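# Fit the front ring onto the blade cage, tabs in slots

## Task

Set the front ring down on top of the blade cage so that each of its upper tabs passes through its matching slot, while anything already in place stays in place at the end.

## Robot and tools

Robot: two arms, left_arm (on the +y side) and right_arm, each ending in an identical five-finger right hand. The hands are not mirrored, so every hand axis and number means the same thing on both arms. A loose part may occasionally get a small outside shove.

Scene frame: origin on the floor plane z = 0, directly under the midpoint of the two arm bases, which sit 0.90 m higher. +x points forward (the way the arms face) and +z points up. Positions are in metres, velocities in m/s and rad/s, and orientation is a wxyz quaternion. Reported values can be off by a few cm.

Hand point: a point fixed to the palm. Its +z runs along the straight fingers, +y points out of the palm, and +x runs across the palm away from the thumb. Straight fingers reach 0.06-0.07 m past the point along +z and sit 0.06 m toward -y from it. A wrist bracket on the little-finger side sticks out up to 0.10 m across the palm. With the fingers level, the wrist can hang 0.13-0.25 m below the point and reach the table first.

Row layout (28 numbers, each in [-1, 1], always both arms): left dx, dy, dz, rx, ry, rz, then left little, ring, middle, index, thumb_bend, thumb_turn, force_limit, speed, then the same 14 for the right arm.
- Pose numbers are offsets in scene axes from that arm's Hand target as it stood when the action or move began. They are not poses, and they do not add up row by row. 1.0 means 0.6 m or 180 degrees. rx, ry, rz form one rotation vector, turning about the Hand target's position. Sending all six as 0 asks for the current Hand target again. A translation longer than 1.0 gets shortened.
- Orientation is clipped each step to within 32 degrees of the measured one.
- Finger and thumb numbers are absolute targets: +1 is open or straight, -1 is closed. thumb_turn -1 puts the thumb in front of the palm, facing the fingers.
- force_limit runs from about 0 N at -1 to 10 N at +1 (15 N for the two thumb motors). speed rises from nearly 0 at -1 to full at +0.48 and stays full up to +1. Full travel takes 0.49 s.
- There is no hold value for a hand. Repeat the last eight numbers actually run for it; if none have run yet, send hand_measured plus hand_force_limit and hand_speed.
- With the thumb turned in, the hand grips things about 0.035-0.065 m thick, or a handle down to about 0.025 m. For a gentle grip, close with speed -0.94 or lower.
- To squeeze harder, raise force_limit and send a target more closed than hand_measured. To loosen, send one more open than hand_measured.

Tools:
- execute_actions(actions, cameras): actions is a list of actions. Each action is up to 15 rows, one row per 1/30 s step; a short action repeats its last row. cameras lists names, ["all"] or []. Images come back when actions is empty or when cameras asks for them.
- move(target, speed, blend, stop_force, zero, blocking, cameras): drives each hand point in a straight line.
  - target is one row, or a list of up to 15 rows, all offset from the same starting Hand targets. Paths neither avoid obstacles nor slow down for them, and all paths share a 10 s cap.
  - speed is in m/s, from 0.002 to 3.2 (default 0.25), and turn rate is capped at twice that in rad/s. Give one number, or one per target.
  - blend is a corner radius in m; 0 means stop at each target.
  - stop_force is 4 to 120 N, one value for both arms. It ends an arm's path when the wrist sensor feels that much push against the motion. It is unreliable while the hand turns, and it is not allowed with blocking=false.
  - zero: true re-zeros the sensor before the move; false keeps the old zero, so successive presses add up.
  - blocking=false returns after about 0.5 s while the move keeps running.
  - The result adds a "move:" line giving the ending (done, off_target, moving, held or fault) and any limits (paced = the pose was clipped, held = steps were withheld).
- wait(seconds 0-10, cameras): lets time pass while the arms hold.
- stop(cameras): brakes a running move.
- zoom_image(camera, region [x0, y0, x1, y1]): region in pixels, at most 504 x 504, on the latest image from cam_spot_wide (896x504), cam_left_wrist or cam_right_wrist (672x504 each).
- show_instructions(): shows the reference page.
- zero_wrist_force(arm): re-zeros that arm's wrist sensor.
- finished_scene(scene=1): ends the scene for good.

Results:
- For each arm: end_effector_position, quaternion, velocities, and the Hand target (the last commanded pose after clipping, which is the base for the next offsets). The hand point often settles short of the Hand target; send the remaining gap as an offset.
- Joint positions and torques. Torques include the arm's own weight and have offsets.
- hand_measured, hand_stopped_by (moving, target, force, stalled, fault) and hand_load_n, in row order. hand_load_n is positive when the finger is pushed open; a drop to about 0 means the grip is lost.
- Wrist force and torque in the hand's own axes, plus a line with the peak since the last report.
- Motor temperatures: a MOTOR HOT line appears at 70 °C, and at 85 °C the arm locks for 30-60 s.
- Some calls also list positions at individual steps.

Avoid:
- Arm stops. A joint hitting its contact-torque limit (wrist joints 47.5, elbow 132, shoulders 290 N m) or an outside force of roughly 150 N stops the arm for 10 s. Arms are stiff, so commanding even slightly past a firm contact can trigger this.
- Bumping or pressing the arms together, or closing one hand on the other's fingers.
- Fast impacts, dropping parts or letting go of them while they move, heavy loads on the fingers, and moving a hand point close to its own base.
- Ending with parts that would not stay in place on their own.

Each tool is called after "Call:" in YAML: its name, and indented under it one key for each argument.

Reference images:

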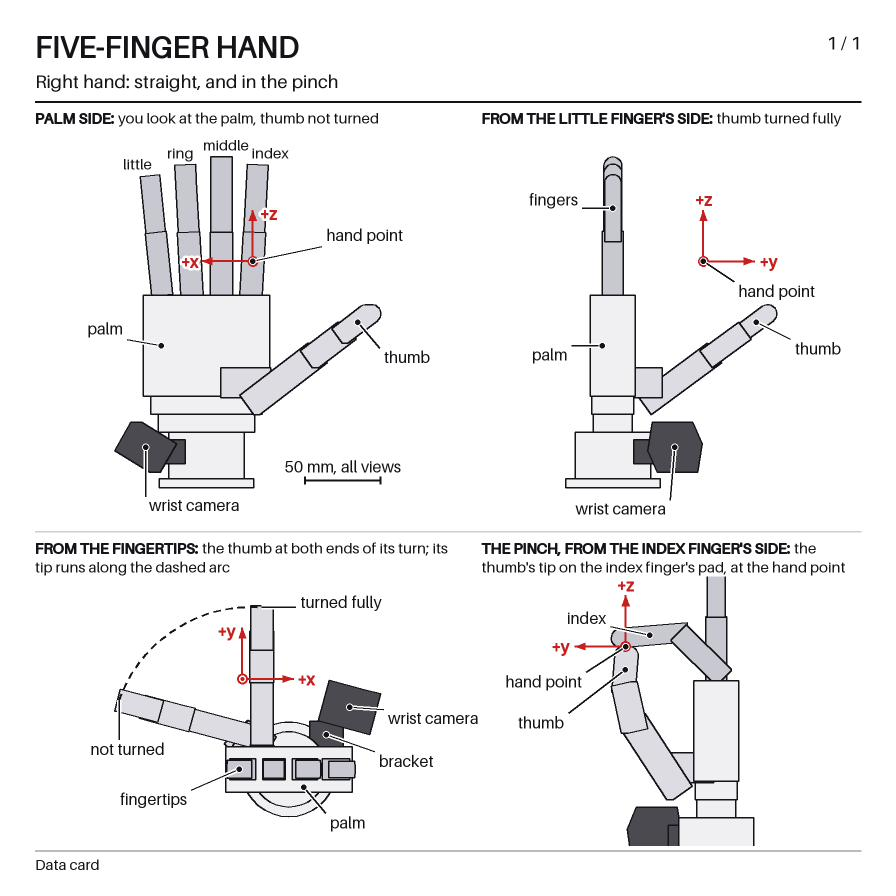

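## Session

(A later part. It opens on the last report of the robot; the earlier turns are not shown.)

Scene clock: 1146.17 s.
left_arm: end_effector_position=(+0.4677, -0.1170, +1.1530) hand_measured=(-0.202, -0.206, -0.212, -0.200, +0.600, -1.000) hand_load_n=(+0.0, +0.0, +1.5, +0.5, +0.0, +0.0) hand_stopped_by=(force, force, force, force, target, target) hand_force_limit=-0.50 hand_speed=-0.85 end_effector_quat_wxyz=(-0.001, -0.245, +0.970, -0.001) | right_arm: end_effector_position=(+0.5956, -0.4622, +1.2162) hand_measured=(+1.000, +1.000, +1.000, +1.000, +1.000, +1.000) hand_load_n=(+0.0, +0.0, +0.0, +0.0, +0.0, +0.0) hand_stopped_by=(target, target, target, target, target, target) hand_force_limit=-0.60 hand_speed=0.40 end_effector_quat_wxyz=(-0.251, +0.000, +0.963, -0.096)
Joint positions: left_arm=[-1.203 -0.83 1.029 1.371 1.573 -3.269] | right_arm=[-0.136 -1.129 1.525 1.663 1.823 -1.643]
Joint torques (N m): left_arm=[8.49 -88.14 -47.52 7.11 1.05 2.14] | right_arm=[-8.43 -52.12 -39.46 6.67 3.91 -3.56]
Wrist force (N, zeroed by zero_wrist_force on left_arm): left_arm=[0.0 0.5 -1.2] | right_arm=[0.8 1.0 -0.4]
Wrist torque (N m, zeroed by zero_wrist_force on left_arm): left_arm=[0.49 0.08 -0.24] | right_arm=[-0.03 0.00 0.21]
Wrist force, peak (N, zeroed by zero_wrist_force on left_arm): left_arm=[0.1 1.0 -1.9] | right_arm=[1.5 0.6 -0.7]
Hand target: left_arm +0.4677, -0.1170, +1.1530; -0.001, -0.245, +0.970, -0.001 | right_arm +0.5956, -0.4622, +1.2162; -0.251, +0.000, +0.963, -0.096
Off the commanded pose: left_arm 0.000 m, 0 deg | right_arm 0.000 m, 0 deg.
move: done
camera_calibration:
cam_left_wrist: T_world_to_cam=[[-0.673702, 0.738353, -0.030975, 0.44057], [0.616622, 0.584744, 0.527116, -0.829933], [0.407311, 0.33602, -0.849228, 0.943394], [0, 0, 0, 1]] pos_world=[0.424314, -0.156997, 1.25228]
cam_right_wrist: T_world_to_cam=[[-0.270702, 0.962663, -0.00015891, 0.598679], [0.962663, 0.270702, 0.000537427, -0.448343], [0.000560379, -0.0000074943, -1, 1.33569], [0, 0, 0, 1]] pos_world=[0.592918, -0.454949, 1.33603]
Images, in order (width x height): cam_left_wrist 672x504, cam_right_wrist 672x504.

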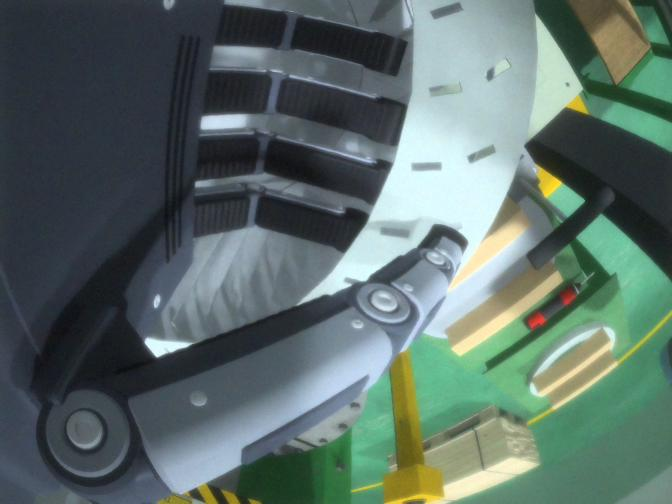

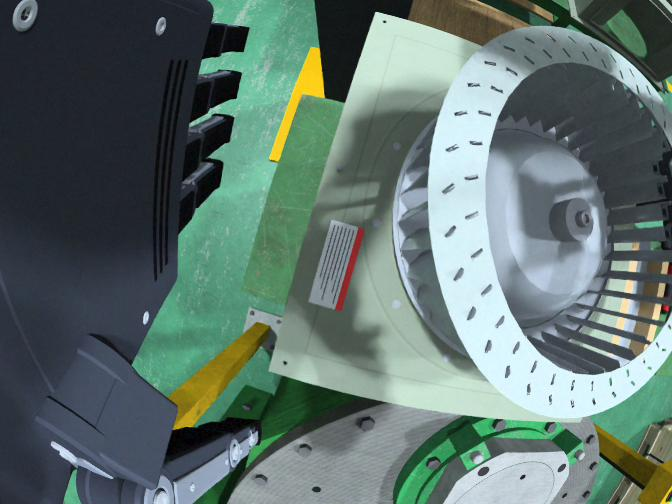

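Call:
move:
  target:
    - [0.0032, -0.0059, 0, 0, 0, 0, -0.26, -0.28, -0.45, -0.4, 0.6, -1, -0.5, -0.85, 0, 0, 0, 0, 0, 0, 1, 1, 1, 1, 1, 1, -0.6, 0.4]
    - [0.0032, -0.0059, -0.0083, 0, 0, 0, -0.26, -0.28, -0.45, -0.4, 0.6, -1, -0.5, -0.85, 0, 0, 0, 0, 0, 0, 1, 1, 1, 1, 1, 1, -0.6, 0.4]
  speed: 0.015
  cameras: ["cam_left_wrist", "cam_right_wrist"]

Call:
zoom_image:
  camera: "cam_left_wrist"
  region: [220, 0, 520, 300]

Call:
zoom_image:
  camera: "cam_right_wrist"
  region: [440, 50, 520, 130]

Scene clock: 1164.77 s.
left_arm: end_effector_position=(+0.4696, -0.1205, +1.1481) hand_measured=(-0.202, -0.206, -0.212, -0.200, +0.600, -1.000) hand_load_n=(+0.0, +0.0, +0.0, +0.0, +0.0, +0.0) hand_stopped_by=(force, force, force, force, target, target) hand_force_limit=-0.50 hand_speed=-0.85 end_effector_quat_wxyz=(-0.001, -0.245, +0.970, -0.001) | right_arm: end_effector_position=(+0.5956, -0.4622, +1.2162) hand_measured=(+1.000, +1.000, +1.000, +1.000, +1.000, +1.000) hand_load_n=(+0.0, +0.0, +0.0, +0.0, +0.0, +0.0) hand_stopped_by=(target, target, target, target, target, target) hand_force_limit=-0.60 hand_speed=0.40 end_effector_quat_wxyz=(-0.251, +0.000, +0.963, -0.096)
Joint positions: left_arm=[-1.202 -0.821 1.021 1.37 1.573 -3.268] | right_arm=[-0.136 -1.129 1.525 1.663 1.823 -1.643]
Joint torques (N m): left_arm=[9.33 -91.87 -31.05 0.88 2.33 2.48] | right_arm=[-7.91 -52.92 -38.73 6.68 3.66 -3.71]
Wrist force (N, zeroed by zero_wrist_force on left_arm): left_arm=[-0.4 -0.2 -2.9] | right_arm=[1.4 0.4 -0.2]
Wrist torque (N m, zeroed by zero_wrist_force on left_arm): left_arm=[0.49 0.16 -0.27] | right_arm=[-0.13 -0.09 0.23]
Wrist force, peak (N, zeroed by zero_wrist_force on left_arm): left_arm=[0.2 -4.7 -0.7] | right_arm=[1.3 0.9 -0.7]
Hand target: left_arm +0.4696, -0.1205, +1.1480; -0.001, -0.245, +0.970, -0.001 | right_arm +0.5956, -0.4622, +1.2162; -0.251, +0.000, +0.963, -0.096
Off the commanded pose: left_arm 0.000 m, 0 deg | right_arm 0.000 m, 0 deg.
move: done
camera_calibration:
cam_left_wrist: T_world_to_cam=[[-0.673702, 0.738353, -0.030975, 0.444424], [0.616622, 0.584744, 0.527116, -0.826479], [0.407311, 0.33602, -0.849228, 0.939628], [0, 0, 0, 1]] pos_world=[0.426314, -0.160597, 1.24738]
cam_right_wrist: T_world_to_cam=[[-0.270702, 0.962663, -0.00015891, 0.598679], [0.962663, 0.270702, 0.000537427, -0.448343], [0.000560379, -0.0000074943, -1, 1.33569], [0, 0, 0, 1]] pos_world=[0.592918, -0.454949, 1.33603]
Images, in order (width x height): cam_left_wrist 672x504, cam_right_wrist 672x504.

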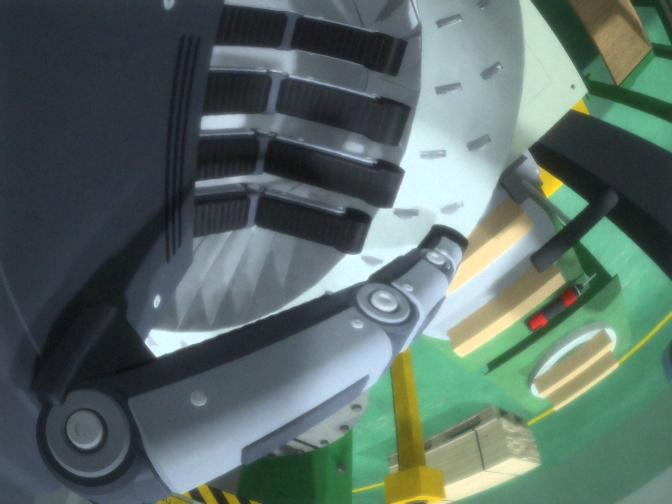

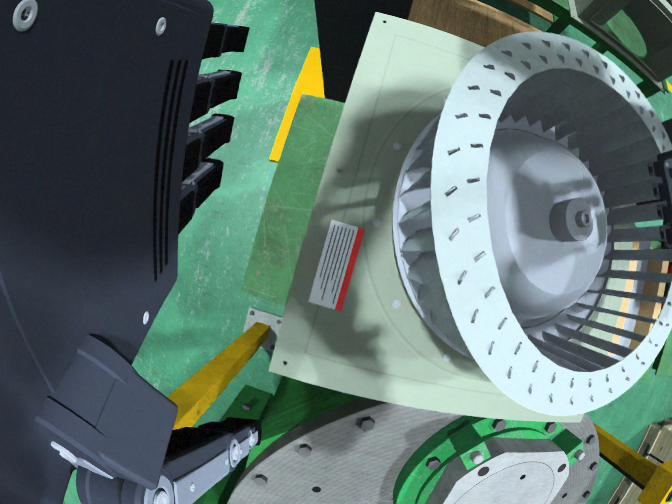

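Scaled by 1.680 from the camera's 672x504 image, which has a finer 960x720 frame.

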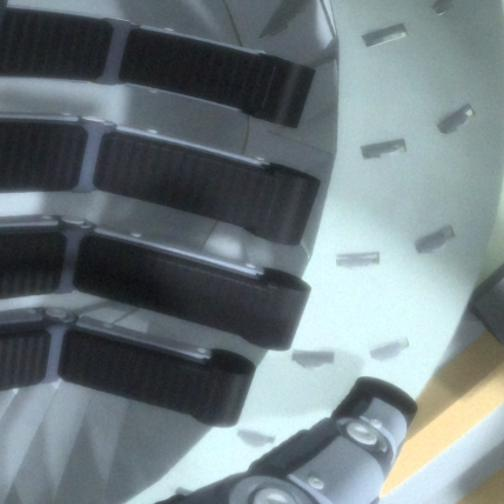

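Scaled by 6.300 from the camera's 672x504 image, which has a finer 960x720 frame.

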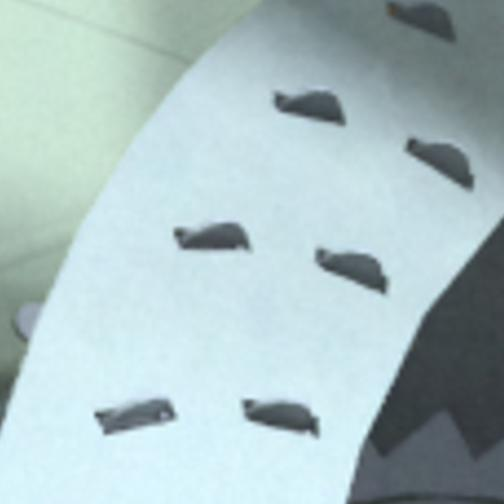

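Call:
execute_actions:
  actions: []

Scene clock: 1183.63 s.
left_arm: end_effector_position=(+0.4696, -0.1205, +1.1480) hand_measured=(-0.202, -0.206, -0.212, -0.200, +0.600, -1.000) hand_load_n=(+0.0, +0.0, +0.5, +0.0, +0.0, +0.0) hand_stopped_by=(force, force, force, force, target, target) hand_force_limit=-0.50 hand_speed=-0.85 end_effector_quat_wxyz=(-0.001, -0.245, +0.970, -0.001) | right_arm: end_effector_position=(+0.5956, -0.4622, +1.2162) hand_measured=(+1.000, +1.000, +1.000, +1.000, +1.000, +1.000) hand_load_n=(+0.0, +0.0, +0.0, +0.0, +0.0, +0.0) hand_stopped_by=(target, target, target, target, target, target) hand_force_limit=-0.60 hand_speed=0.40 end_effector_quat_wxyz=(-0.251, +0.000, +0.963, -0.096)
Joint positions: left_arm=[-1.202 -0.821 1.021 1.37 1.573 -3.268] | right_arm=[-0.136 -1.129 1.525 1.663 1.823 -1.643]
Joint velocities: within noise
Joint torques (N m): left_arm=[-4.08 -93.69 -32.53 1.38 2.44 1.69] | right_arm=[-6.43 -54.19 -37.44 6.66 3.55 -3.49]
Motor temperatures (°C): left_arm=[25 27 31 32 34 39] | right_arm=[36 30 32 29 32 40]
Wrist force (N, zeroed by zero_wrist_force on left_arm): left_arm=[-0.1 -0.4 -3.0] | right_arm=[0.5 0.7 -0.6]
Wrist torque (N m, zeroed by zero_wrist_force on left_arm): left_arm=[0.47 0.12 -0.26] | right_arm=[-0.06 0.05 0.18]
Wrist force, peak (N, zeroed by zero_wrist_force on left_arm): left_arm=[-0.2 -0.4 -3.7] | right_arm=[1.4 0.8 -0.5]
Hand target: left_arm +0.4696, -0.1205, +1.1480; -0.001, -0.245, +0.970, -0.001 | right_arm +0.5956, -0.4622, +1.2162; -0.251, +0.000, +0.963, -0.096
Off the commanded pose: left_arm 0.000 m, 0 deg | right_arm 0.000 m, 0 deg.
camera_calibration:
cam_left_wrist: T_world_to_cam=[[-0.673702, 0.738353, -0.030975, 0.444421], [0.616622, 0.584744, 0.527116, -0.826426], [0.407311, 0.33602, -0.849228, 0.939543], [0, 0, 0, 1]] pos_world=[0.426314, -0.160597, 1.24728]
cam_right_wrist: T_world_to_cam=[[-0.270702, 0.962663, -0.00015891, 0.598679], [0.962663, 0.270702, 0.000537427, -0.448343], [0.000560379, -0.0000074943, -1, 1.33569], [0, 0, 0, 1]] pos_world=[0.592918, -0.454949, 1.33603]

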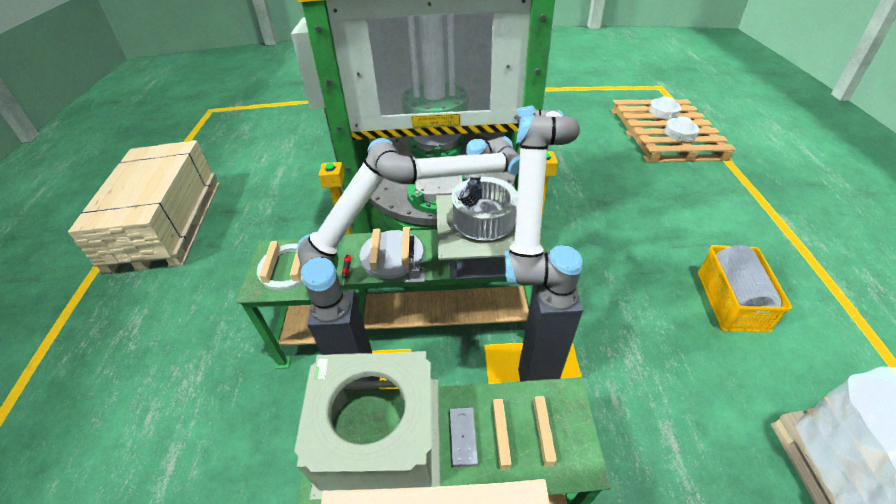

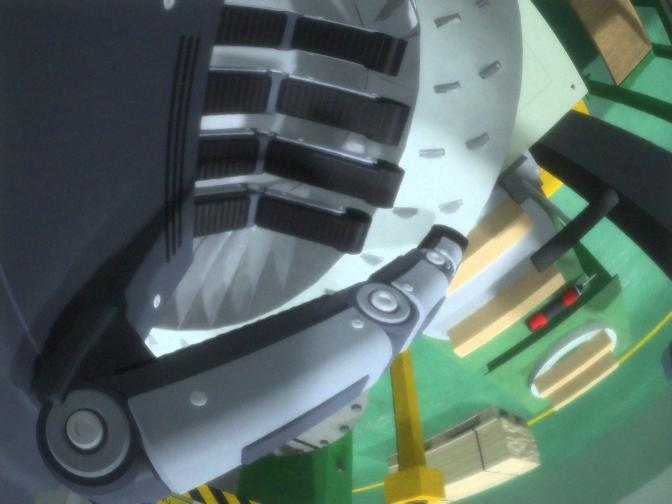

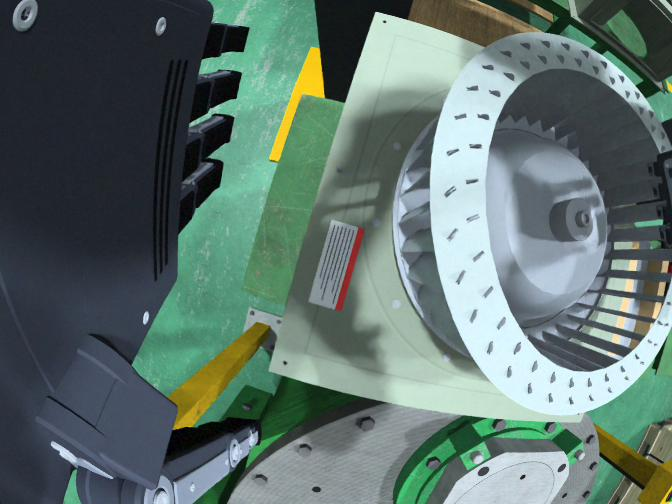

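Call:
zoom_image:
  camera: "cam_left_wrist"
  region: [300, 0, 520, 300]

Call:
zoom_image:
  camera: "cam_right_wrist"
  region: [420, 20, 672, 220]

Call:
zoom_image:
  camera: "cam_right_wrist"
  region: [420, 220, 672, 420]

Scaled by 1.680 from the camera's 672x504 image, which has a finer 960x720 frame.

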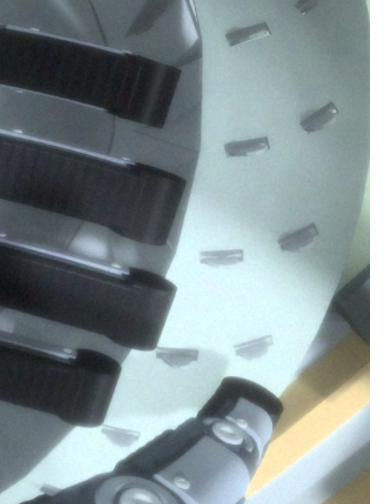

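Scaled by 2.000 from the camera's 672x504 image, which has a finer 960x720 frame.

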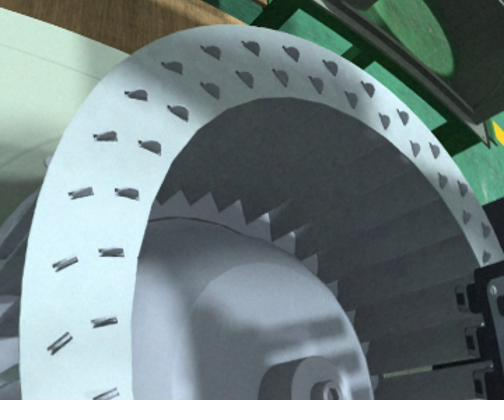

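Scaled by 2.000 from the camera's 672x504 image, which has a finer 960x720 frame.

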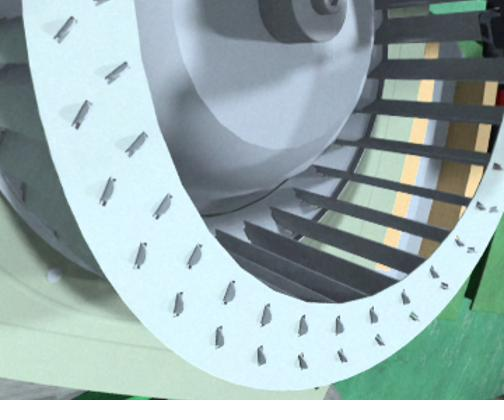

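Call:
move:
  target:
    - [0.00795, -0.01465, 0, 0,0,0, -0.26,-0.28,-0.45,-0.4,0.6,-1,-0.5,-0.85, 0,0,0,0,0,0, 1,1,1,1,1,1,-0.6,0.4]
  speed: 0.02
  cameras: ["cam_left_wrist"]

Scene clock: 1197.47 s.
left_arm: end_effector_position=(+0.4744, -0.1293, +1.1480) hand_measured=(-0.202, -0.206, -0.212, -0.200, +0.600, -1.000) hand_load_n=(+0.0, +0.0, +0.0, +0.0, +0.0, +0.0) hand_stopped_by=(force, force, force, force, target, target) hand_force_limit=-0.50 hand_speed=-0.85 end_effector_quat_wxyz=(-0.001, -0.245, +0.970, -0.001) | right_arm: end_effector_position=(+0.5956, -0.4622, +1.2162) hand_measured=(+1.000, +1.000, +1.000, +1.000, +1.000, +1.000) hand_load_n=(+0.0, +0.0, +0.0, +0.0, +0.0, +0.0) hand_stopped_by=(target, target, target, target, target, target) hand_force_limit=-0.60 hand_speed=0.40 end_effector_quat_wxyz=(-0.251, +0.000, +0.963, -0.096)
Joint positions: left_arm=[-1.201 -0.802 0.987 1.384 1.573 -3.267] | right_arm=[-0.136 -1.129 1.525 1.663 1.823 -1.643]
Joint torques (N m): left_arm=[9.72 -91.4 -50.68 6.54 1.72 1.85] | right_arm=[-5.88 -54.78 -37.2 6.58 3.55 -3.32]
Wrist force (N, zeroed by zero_wrist_force on left_arm): left_arm=[-0.1 -0.6 -2.9] | right_arm=[0.9 0.8 -0.4]
Wrist torque (N m, zeroed by zero_wrist_force on left_arm): left_arm=[0.44 0.11 -0.27] | right_arm=[-0.07 -0.01 0.21]
Wrist force, peak (N, zeroed by zero_wrist_force on left_arm): left_arm=[-0.4 0.0 -3.7] | right_arm=[1.3 0.9 -0.5]
Hand target: left_arm +0.4744, -0.1293, +1.1480; -0.001, -0.245, +0.970, -0.001 | right_arm +0.5956, -0.4622, +1.2162; -0.251, +0.000, +0.963, -0.096
Off the commanded pose: left_arm 0.000 m, 0 deg | right_arm 0.000 m, 0 deg.
move: done
camera_calibration:
cam_left_wrist: T_world_to_cam=[[-0.673702, 0.738353, -0.030975, 0.454011], [0.616622, 0.584744, 0.527116, -0.824237], [0.407311, 0.33602, -0.849228, 0.940552], [0, 0, 0, 1]] pos_world=[0.431014, -0.169297, 1.24728]
Images, in order (width x height): cam_left_wrist 672x504.

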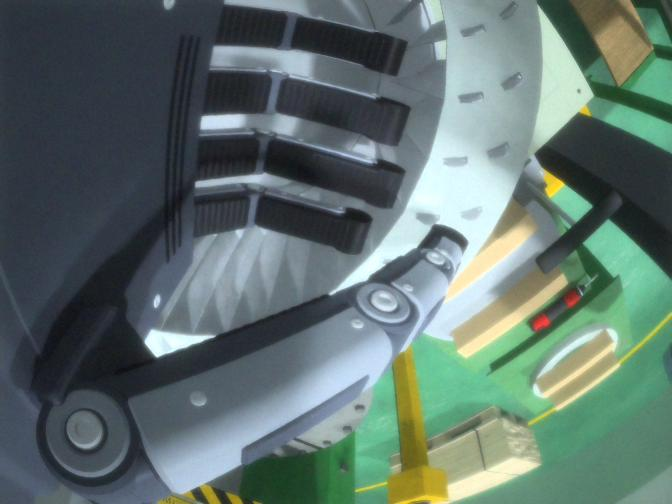

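Call:
move:
  target:
    - [0,0,0.1, 0,0,0, -0.26,-0.28,-0.45,-0.4,0.6,-1,-0.5,-0.85, 0,0,0,0,0,0, 1,1,1,1,1,1,-0.6,0.4]
    - [0,0,0.3, 0,0,0, -0.26,-0.28,-0.45,-0.4,0.6,-1,-0.5,-0.85, 0,0,0,0,0,0, 1,1,1,1,1,1,-0.6,0.4]
    - [-0.05,0.45,0.32, 0,0,0, -0.26,-0.28,-0.45,-0.4,0.6,-1,-0.5,-0.85, 0,0,0,0,0,0, 1,1,1,1,1,1,-0.6,0.4]
  speed: [0.05,0.12,0.2]
  blend: [0.01,0.03,0]
  cameras: ["all"]

Scene clock: 1206.03 s.
left_arm: end_effector_position=(+0.4743, -0.1290, +1.2763) hand_measured=(-0.202, -0.206, -0.212, -0.200, +0.600, -1.000) hand_load_n=(+0.0, +0.0, +0.0, +0.0, +0.0, +0.0) hand_stopped_by=(force, force, force, force, target, target) hand_force_limit=-0.50 hand_speed=-0.85 end_effector_quat_wxyz=(-0.001, -0.245, +0.970, -0.001) | right_arm: end_effector_position=(+0.5956, -0.4622, +1.2162) hand_measured=(+1.000, +1.000, +1.000, +1.000, +1.000, +1.000) hand_load_n=(+0.0, +0.0, +0.0, +0.0, +0.0, +0.0) hand_stopped_by=(target, target, target, target, target, target) hand_force_limit=-0.60 hand_speed=0.40 end_effector_quat_wxyz=(-0.251, +0.000, +0.963, -0.096)
Joint positions: left_arm=[-1.201 -0.824 0.801 1.592 1.573 -3.267] | right_arm=[-0.136 -1.129 1.525 1.663 1.823 -1.643]
Joint torques (N m): left_arm=[-4.48 -110.42 -34.27 1.09 -1.62 2.08] | right_arm=[-4.34 -54.32 -37.23 6.36 3.43 -3.44]
Wrist force (N, zeroed by zero_wrist_force on left_arm): left_arm=[0.1 -0.2 -2.9] | right_arm=[1.0 0.3 -0.6]
Wrist torque (N m, zeroed by zero_wrist_force on left_arm): left_arm=[0.49 0.07 -0.25] | right_arm=[-0.12 -0.03 0.21]
Wrist force, peak (N, zeroed by zero_wrist_force on left_arm): left_arm=[-0.3 -0.4 -8.0] | right_arm=[1.1 1.1 -0.6]
Hand target: left_arm +0.4743, -0.1290, +1.2762; -0.001, -0.245, +0.970, -0.001 (not the last commanded pose) | right_arm +0.5956, -0.4622, +1.2162; -0.251, +0.000, +0.963, -0.096
Off the commanded pose: left_arm 0.279 m, 0 deg | right_arm 0.000 m, 0 deg.
move: held (left_arm; a check stopped the path); path passed 1 of 3 targets; limits=held
pose unreachable (left arm): on one or more control steps of this call, first in action 0 (counted from 0), this arm could not follow its commanded pose, so it was not sent that pose on those steps. It may still have moved: this result reports where it is.
cause: moving toward the commanded pose would bring a part of the arm too close to another arm (a part of this arm just beyond joint 3 (elbow) and a part of the right arm just beyond its joint 2 (shoulder lift), 13 mm apart when this arm was first held).
camera_calibration:
cam_left_wrist: T_world_to_cam=[[-0.67365, 0.738374, -0.0316111, 0.458552], [0.616492, 0.585013, 0.526971, -0.891678], [0.407594, 0.335506, -0.849295, 1.04933], [0, 0, 0, 1]] pos_world=[0.430914, -0.168997, 1.37558]
cam_right_wrist: T_world_to_cam=[[-0.270702, 0.962663, -0.00015891, 0.598679], [0.962663, 0.270702, 0.000537427, -0.448343], [0.000560379, -0.0000074943, -1, 1.33569], [0, 0, 0, 1]] pos_world=[0.592918, -0.454949, 1.33603]

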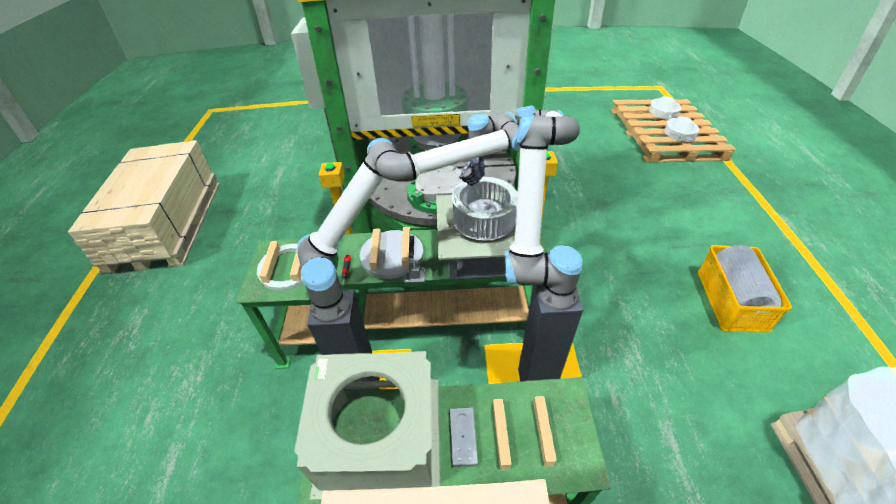

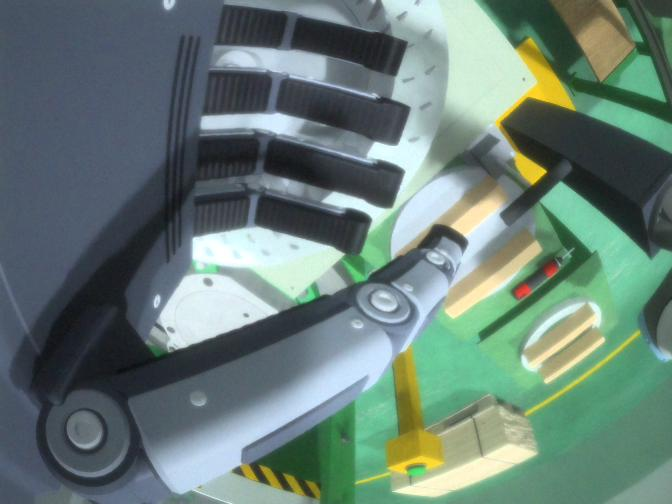

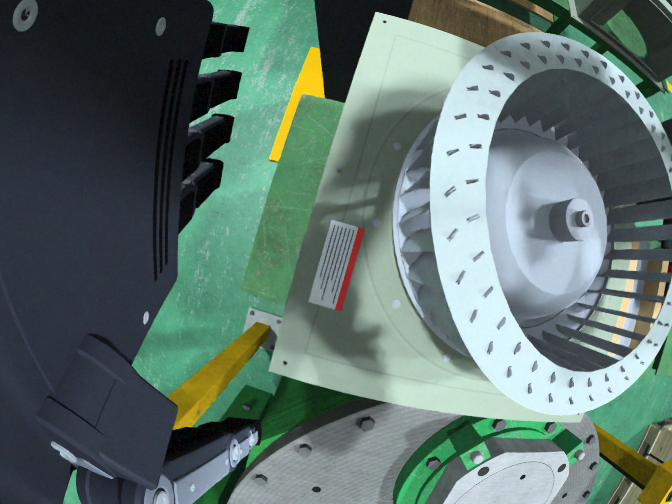

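Call:
move:
  target:
    - [-0.05,0.3,0.0, 0,0,0, -0.26,-0.28,-0.45,-0.4,0.6,-1,-0.5,-0.85, 0,0,0,0,0,0, 1,1,1,1,1,1,-0.6,0.4]
    - [-0.1,0.65,0.08, 0,0,0, -0.26,-0.28,-0.45,-0.4,0.6,-1,-0.5,-0.85, 0,0,0,0,0,0, 1,1,1,1,1,1,-0.6,0.4]
  speed: 0.15
  blend: [0.03,0]
  cameras: ["all"]

Scene clock: 1215.10 s.
left_arm: end_effector_position=(+0.4143, +0.2609, +1.3242) hand_measured=(-0.202, -0.206, -0.212, -0.200, +0.600, -1.000) hand_load_n=(+0.0, +0.0, +0.0, +0.0, +0.0, +0.0) hand_stopped_by=(force, force, force, force, target, target) hand_force_limit=-0.50 hand_speed=-0.85 end_effector_quat_wxyz=(-0.001, -0.245, +0.970, -0.001) | right_arm: end_effector_position=(+0.5956, -0.4622, +1.2162) hand_measured=(+1.000, +1.000, +1.000, +1.000, +1.000, +1.000) hand_load_n=(+0.0, +0.0, +0.0, +0.0, +0.5, +0.0) hand_stopped_by=(target, target, target, target, target, target) hand_force_limit=-0.60 hand_speed=0.40 end_effector_quat_wxyz=(-0.251, +0.000, +0.963, -0.096)
Joint positions: left_arm=[-1.031 -1.447 1.617 1.399 1.573 -3.097] | right_arm=[-0.136 -1.129 1.525 1.663 1.823 -1.643]
Joint torques (N m): left_arm=[9.25 -62.62 -31.85 6.14 1.91 2.21] | right_arm=[-4.63 -54.86 -36.3 6.65 3.61 -3.48]
Wrist force (N, zeroed by zero_wrist_force on left_arm): left_arm=[-0.3 0.0 -3.0] | right_arm=[1.1 0.5 -0.2]
Wrist torque (N m, zeroed by zero_wrist_force on left_arm): left_arm=[0.53 0.14 -0.28] | right_arm=[-0.12 -0.06 0.22]
Wrist force, peak (N, zeroed by zero_wrist_force on left_arm): left_arm=[-0.8 1.3 -3.6] | right_arm=[1.2 1.0 -0.9]
Hand target: left_arm +0.4143, +0.2610, +1.3242; -0.001, -0.245, +0.970, -0.001 | right_arm +0.5956, -0.4622, +1.2162; -0.251, +0.000, +0.963, -0.096
Off the commanded pose: left_arm 0.000 m, 0 deg | right_arm 0.000 m, 0 deg.
move: done
camera_calibration:
cam_left_wrist: T_world_to_cam=[[-0.67365, 0.738374, -0.0316111, 0.131755], [0.616492, 0.585013, 0.526971, -1.10803], [0.407594, 0.335506, -0.849295, 0.983655], [0, 0, 0, 1]] pos_world=[0.370914, 0.220903, 1.42348]
cam_right_wrist: T_world_to_cam=[[-0.270702, 0.962663, -0.00015891, 0.598679], [0.962663, 0.270702, 0.000537427, -0.448343], [0.000560379, -0.0000074943, -1, 1.33569], [0, 0, 0, 1]] pos_world=[0.592918, -0.454949, 1.33603]

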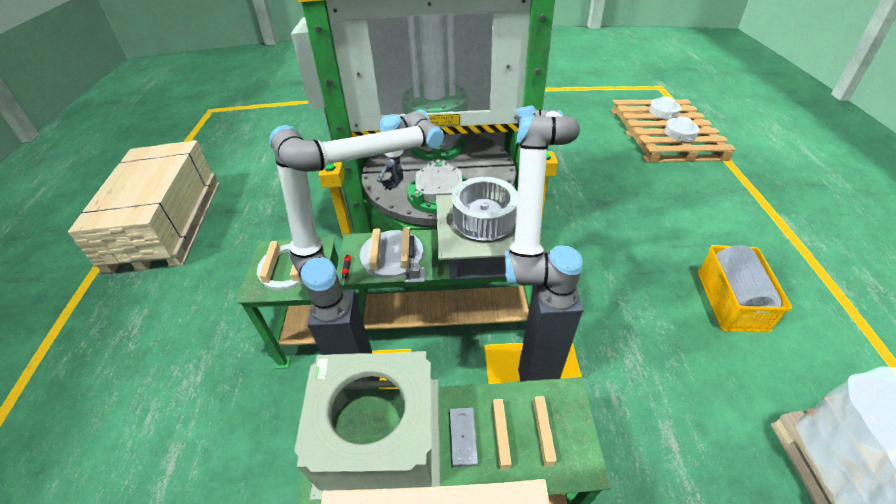

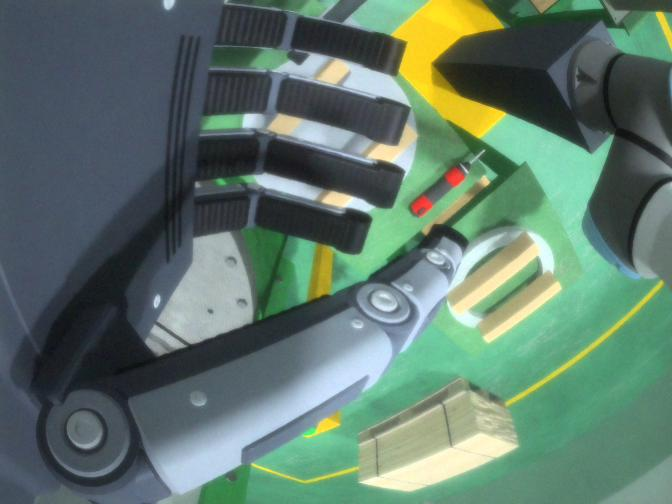

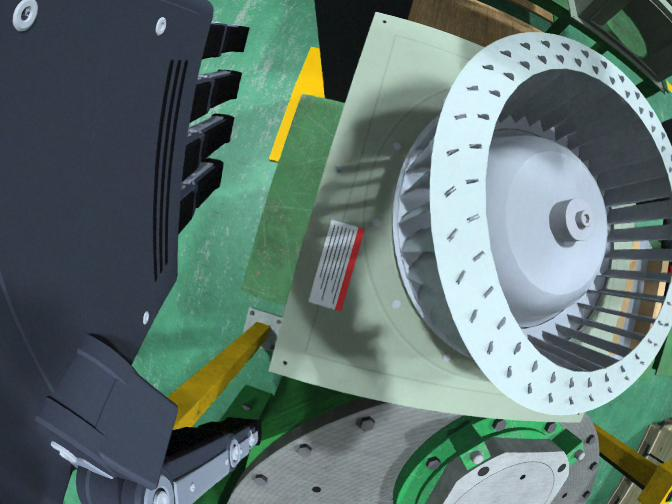

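Call:
move:
  target:
    - [0,0,0, 0,0,0, -0.26,-0.28,-0.45,-0.4,0.6,-1,-0.5,-0.85, -0.05,0.25,0.1,0,0,0, 1,1,1,1,1,1,-0.6,0.4]
  speed: 0.12
  cameras: ["cam_right_wrist"]

Scene clock: 1225.03 s.
left_arm: end_effector_position=(+0.4143, +0.2610, +1.3242) hand_measured=(-0.202, -0.206, -0.212, -0.200, +0.600, -1.000) hand_load_n=(+0.0, +0.0, +0.0, +0.0, +0.0, +0.0) hand_stopped_by=(force, force, force, force, target, target) hand_force_limit=-0.50 hand_speed=-0.85 end_effector_quat_wxyz=(-0.001, -0.245, +0.970, -0.001) | right_arm: end_effector_position=(+0.5656, -0.3123, +1.2762) hand_measured=(+1.000, +1.000, +1.000, +1.000, +1.000, +1.000) hand_load_n=(+0.0, +0.0, +0.0, +0.0, +0.0, +0.0) hand_stopped_by=(target, target, target, target, target, target) hand_force_limit=-0.60 hand_speed=0.40 end_effector_quat_wxyz=(-0.251, +0.000, +0.963, -0.096)
Joint positions: left_arm=[-1.031 -1.447 1.617 1.399 1.573 -3.097] | right_arm=[0.082 -1.158 1.463 1.792 1.717 -1.449]
Joint torques (N m): left_arm=[8.74 -64.52 -32.26 6.47 1.73 2.1] | right_arm=[13.25 -50.43 -41.94 7.22 -3.6 3.28]
Wrist force (N, zeroed by zero_wrist_force on left_arm): left_arm=[-0.5 -0.1 -3.2] | right_arm=[1.0 0.4 -0.2]
Wrist torque (N m, zeroed by zero_wrist_force on left_arm): left_arm=[0.53 0.18 -0.29] | right_arm=[-0.10 -0.07 0.07]
Wrist force, peak (N, zeroed by zero_wrist_force on left_arm): left_arm=[0.0 0.2 -3.8] | right_arm=[1.4 1.4 -0.2]
Hand target: left_arm +0.4143, +0.2610, +1.3242; -0.001, -0.245, +0.970, -0.001 | right_arm +0.5656, -0.3122, +1.2762; -0.251, +0.000, +0.963, -0.096
Off the commanded pose: left_arm 0.000 m, 0 deg | right_arm 0.000 m, 0 deg.
move: done
camera_calibration:
cam_right_wrist: T_world_to_cam=[[-0.270702, 0.962663, -0.000185989, 0.446398], [0.962663, 0.270702, 0.000633708, -0.460181], [0.000660395, -0.0000074994, -1, 1.39566], [0, 0, 0, 1]] pos_world=[0.562918, -0.305149, 1.39603]
Images, in order (width x height): cam_right_wrist 672x504.

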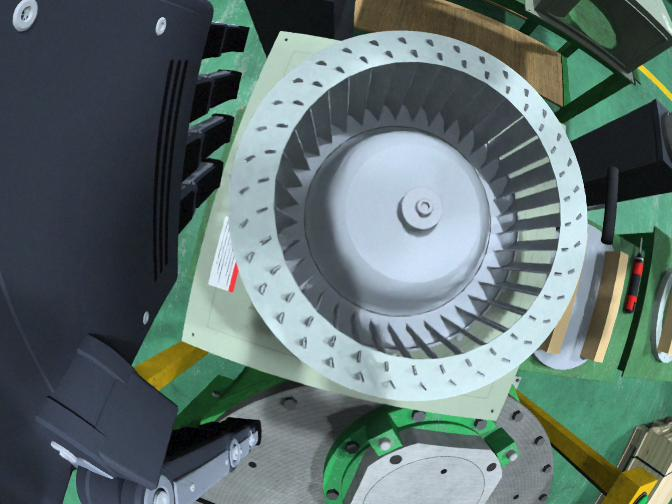

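Call:
zoom_image:
  camera: "cam_right_wrist"
  region: [470, 60, 600, 200]

Call:
zoom_image:
  camera: "cam_right_wrist"
  region: [470, 190, 600, 330]

Call:
zoom_image:
  camera: "cam_right_wrist"
  region: [390, 280, 540, 410]

Call:
zoom_image:
  camera: "cam_right_wrist"
  region: [260, 270, 400, 410]

Call:
zoom_image:
  camera: "cam_right_wrist"
  region: [220, 150, 340, 290]

Call:
zoom_image:
  camera: "cam_right_wrist"
  region: [240, 20, 370, 170]

Call:
zoom_image:
  camera: "cam_right_wrist"
  region: [360, 10, 500, 130]

Scaled by 3.600 from the camera's 672x504 image, which has a finer 960x720 frame.

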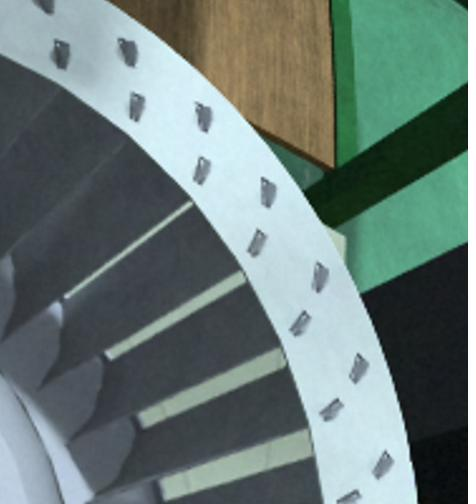

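Scaled by 3.600 from the camera's 672x504 image, which has a finer 960x720 frame.

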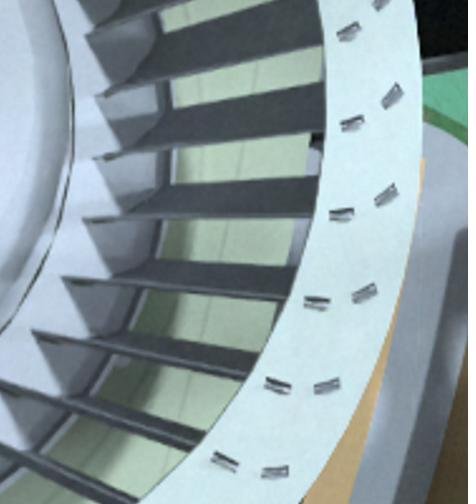

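Scaled by 3.360 from the camera's 672x504 image, which has a finer 960x720 frame.

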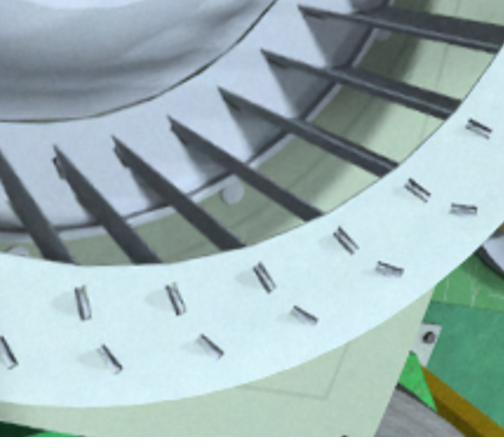

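Scaled by 3.600 from the camera's 672x504 image, which has a finer 960x720 frame.

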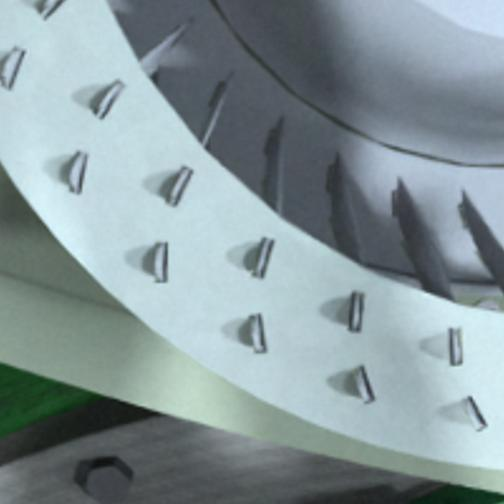

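Scaled by 3.600 from the camera's 672x504 image, which has a finer 960x720 frame.

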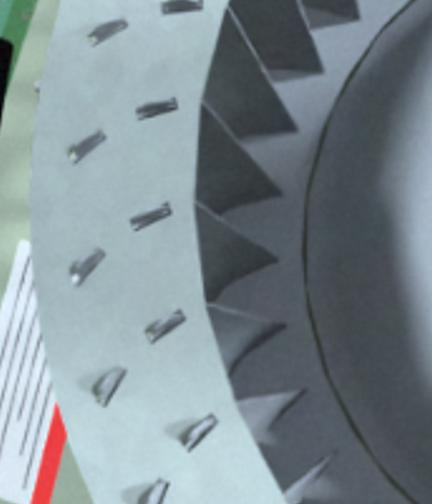

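Scaled by 3.360 from the camera's 672x504 image, which has a finer 960x720 frame.

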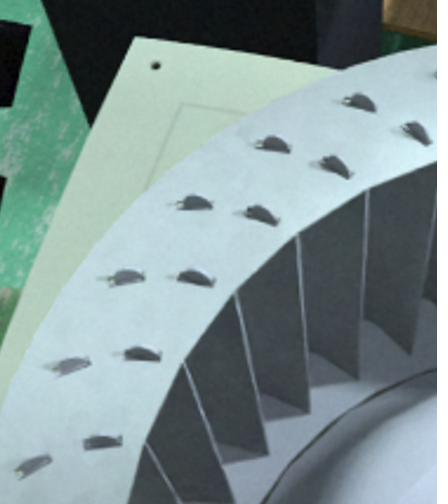

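Scaled by 3.600 from the camera's 672x504 image, which has a finer 960x720 frame.

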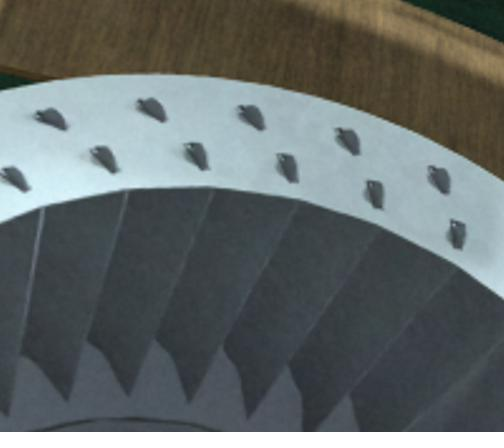

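Call:
move:
  target:
    - [0.143,-0.235,-0.08, 0,0,-0.719, -0.26,-0.28,-0.45,-0.4,0.6,-1,-0.5,-0.85, 0.05,-0.2,0,0,0,0, 1,1,1,1,1,1,-0.6,0.4]
  speed: 0.3
  cameras: ["cam_left_wrist","cam_spot_wide"]

Scene clock: 1254.07 s.
left_arm: end_effector_position=(+0.5001, +0.1200, +1.2762) hand_measured=(-0.202, -0.206, -0.212, -0.200, +0.600, -1.000) hand_load_n=(+0.0, +0.0, +0.0, +0.0, +0.0, +0.0) hand_stopped_by=(force, force, force, force, target, target) hand_force_limit=-0.50 hand_speed=-0.85 end_effector_quat_wxyz=(-0.001, +0.772, +0.636, +0.000) | right_arm: end_effector_position=(+0.5956, -0.4322, +1.2762) hand_measured=(+1.000, +1.000, +1.000, +1.000, +1.000, +1.000) hand_load_n=(+0.0, +0.0, +0.0, +0.0, +0.0, +0.0) hand_stopped_by=(target, target, target, target, target, target) hand_force_limit=-0.60 hand_speed=0.40 end_effector_quat_wxyz=(-0.251, +0.000, +0.963, -0.096)
Joint positions: left_arm=[-1.014 -1.355 1.595 1.333 1.571 -0.821] | right_arm=[-0.093 -1.157 1.455 1.77 1.802 -1.603]
Joint torques (N m): left_arm=[7.54 -50.38 -48.21 6.67 2.26 1.71] | right_arm=[-10.71 -49.35 -41.83 2.78 4.32 -3.66]
Wrist force (N, zeroed by zero_wrist_force on left_arm): left_arm=[-0.4 -0.4 -2.9] | right_arm=[1.2 0.9 -0.2]
Wrist torque (N m, zeroed by zero_wrist_force on left_arm): left_arm=[0.48 0.13 -0.29] | right_arm=[-0.02 -0.08 0.22]
Wrist force, peak (N, zeroed by zero_wrist_force on left_arm): left_arm=[-0.1 -0.5 -3.8] | right_arm=[1.2 1.0 -0.1]
Hand target: left_arm +0.5001, +0.1200, +1.2762; -0.001, +0.772, +0.636, +0.000 | right_arm +0.5956, -0.4322, +1.2762; -0.251, +0.000, +0.963, -0.096
Off the commanded pose: left_arm 0.000 m, 0 deg | right_arm 0.000 m, 0 deg.
move: done
camera_calibration:
cam_left_wrist: T_world_to_cam=[[0.998161, 0.0517197, -0.031617, -0.461628], [0.0606165, -0.847726, 0.52696, -0.603297], [0.000451675, -0.527907, -0.849302, 1.2624], [0, 0, 0, 1]] pos_world=[0.496778, 0.178874, 1.37548]
Images, in order (width x height): cam_spot_wide 896x504, cam_left_wrist 672x504.

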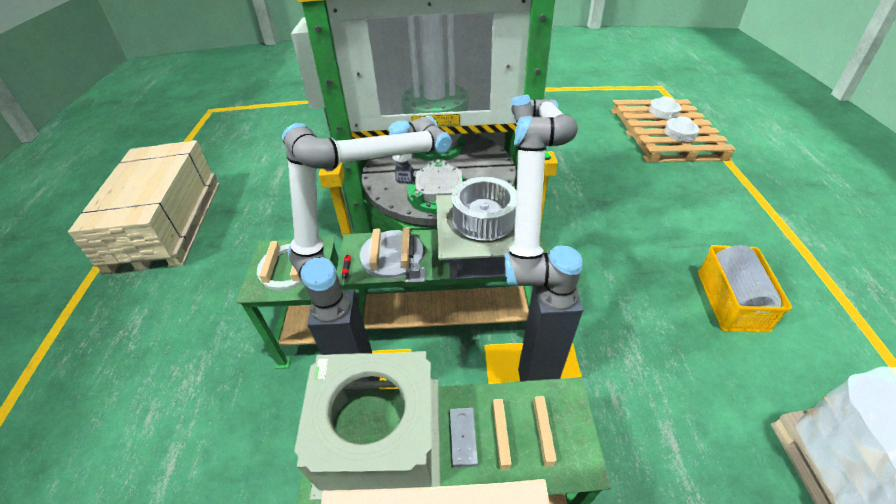

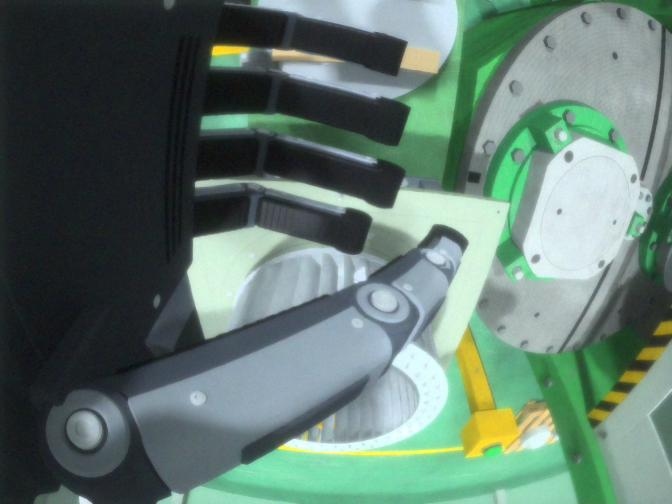

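Call:
move:
  target:
    - [0,-0.03,0, 0,0,0, 1,1,1,1,1,1,-0.5,0.2, 0,0,0,0,0,0, 1,1,1,1,1,1,-0.6,0.4]
  speed: 0.3
  cameras: ["cam_left_wrist"]

Scene clock: 1263.20 s.
left_arm: end_effector_position=(+0.5001, +0.1020, +1.2762) hand_measured=(+1.000, +1.000, +1.000, +1.000, +1.000, +1.000) hand_load_n=(+0.5, +0.0, +0.0, +0.0, +0.0, +0.0) hand_stopped_by=(target, target, target, target, target, target) hand_force_limit=-0.50 hand_speed=0.20 end_effector_quat_wxyz=(-0.001, +0.772, +0.636, +0.000) | right_arm: end_effector_position=(+0.5956, -0.4322, +1.2762) hand_measured=(+1.000, +1.000, +1.000, +1.000, +1.000, +1.000) hand_load_n=(+0.0, +0.0, +0.0, +0.0, +0.0, +0.0) hand_stopped_by=(target, target, target, target, target, target) hand_force_limit=-0.60 hand_speed=0.40 end_effector_quat_wxyz=(-0.251, +0.000, +0.963, -0.096)
Joint positions: left_arm=[-1.03 -1.335 1.57 1.338 1.571 -0.837] | right_arm=[-0.093 -1.157 1.455 1.77 1.802 -1.603]
Joint torques (N m): left_arm=[-7.52 -50.43 -48.76 6.07 0.59 -1.79] | right_arm=[-11.26 -50.13 -42.43 2.99 4.01 -3.65]
Wrist force (N, zeroed by zero_wrist_force on left_arm): left_arm=[-0.1 0.3 -2.9] | right_arm=[0.7 0.6 -0.1]
Wrist torque (N m, zeroed by zero_wrist_force on left_arm): left_arm=[0.56 0.11 -0.02] | right_arm=[-0.07 -0.01 0.18]
Wrist force, peak (N, zeroed by zero_wrist_force on left_arm): left_arm=[-0.1 0.0 -3.8] | right_arm=[1.2 1.1 -0.3]
Hand target: left_arm +0.5001, +0.1020, +1.2762; -0.001, +0.772, +0.636, +0.000 | right_arm +0.5956, -0.4322, +1.2762; -0.251, +0.000, +0.963, -0.096
Off the commanded pose: left_arm 0.000 m, 0 deg | right_arm 0.000 m, 0 deg.
move: done
camera_calibration:
cam_left_wrist: T_world_to_cam=[[0.998167, 0.0515297, -0.0317338, -0.460509], [0.0605168, -0.847737, 0.526953, -0.618495], [0.000251734, -0.527907, -0.849302, 1.253], [0, 0, 0, 1]] pos_world=[0.496779, 0.160875, 1.37548]
Images, in order (width x height): cam_left_wrist 672x504.

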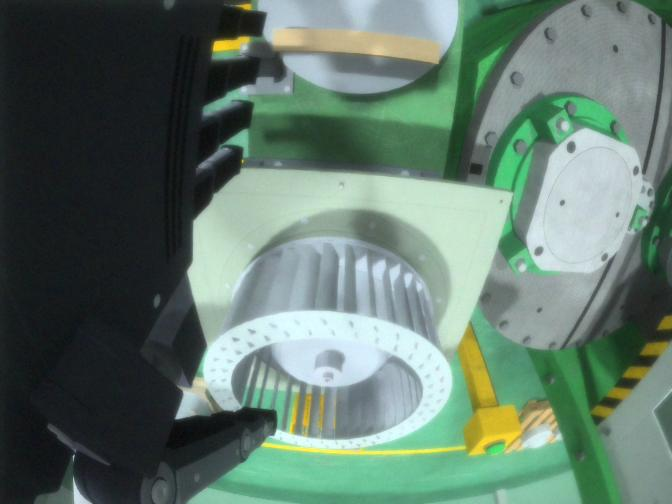

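Call:
zoom_image:
  camera: "cam_left_wrist"
  region: [200, 300, 330, 400]

Call:
zoom_image:
  camera: "cam_left_wrist"
  region: [320, 300, 460, 400]

Call:
zoom_image:
  camera: "cam_left_wrist"
  region: [200, 360, 460, 460]

Scaled by 3.877 from the camera's 672x504 image, which has a finer 960x720 frame.

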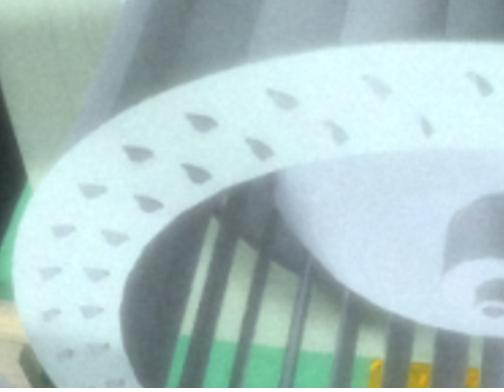

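Scaled by 3.600 from the camera's 672x504 image, which has a finer 960x720 frame.

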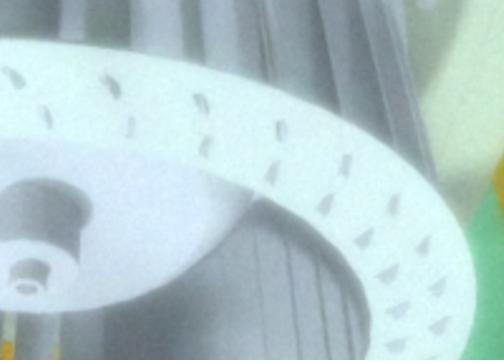

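Scaled by 1.938 from the camera's 672x504 image, which has a finer 960x720 frame.

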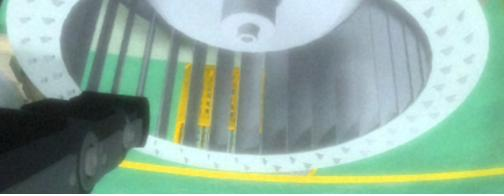

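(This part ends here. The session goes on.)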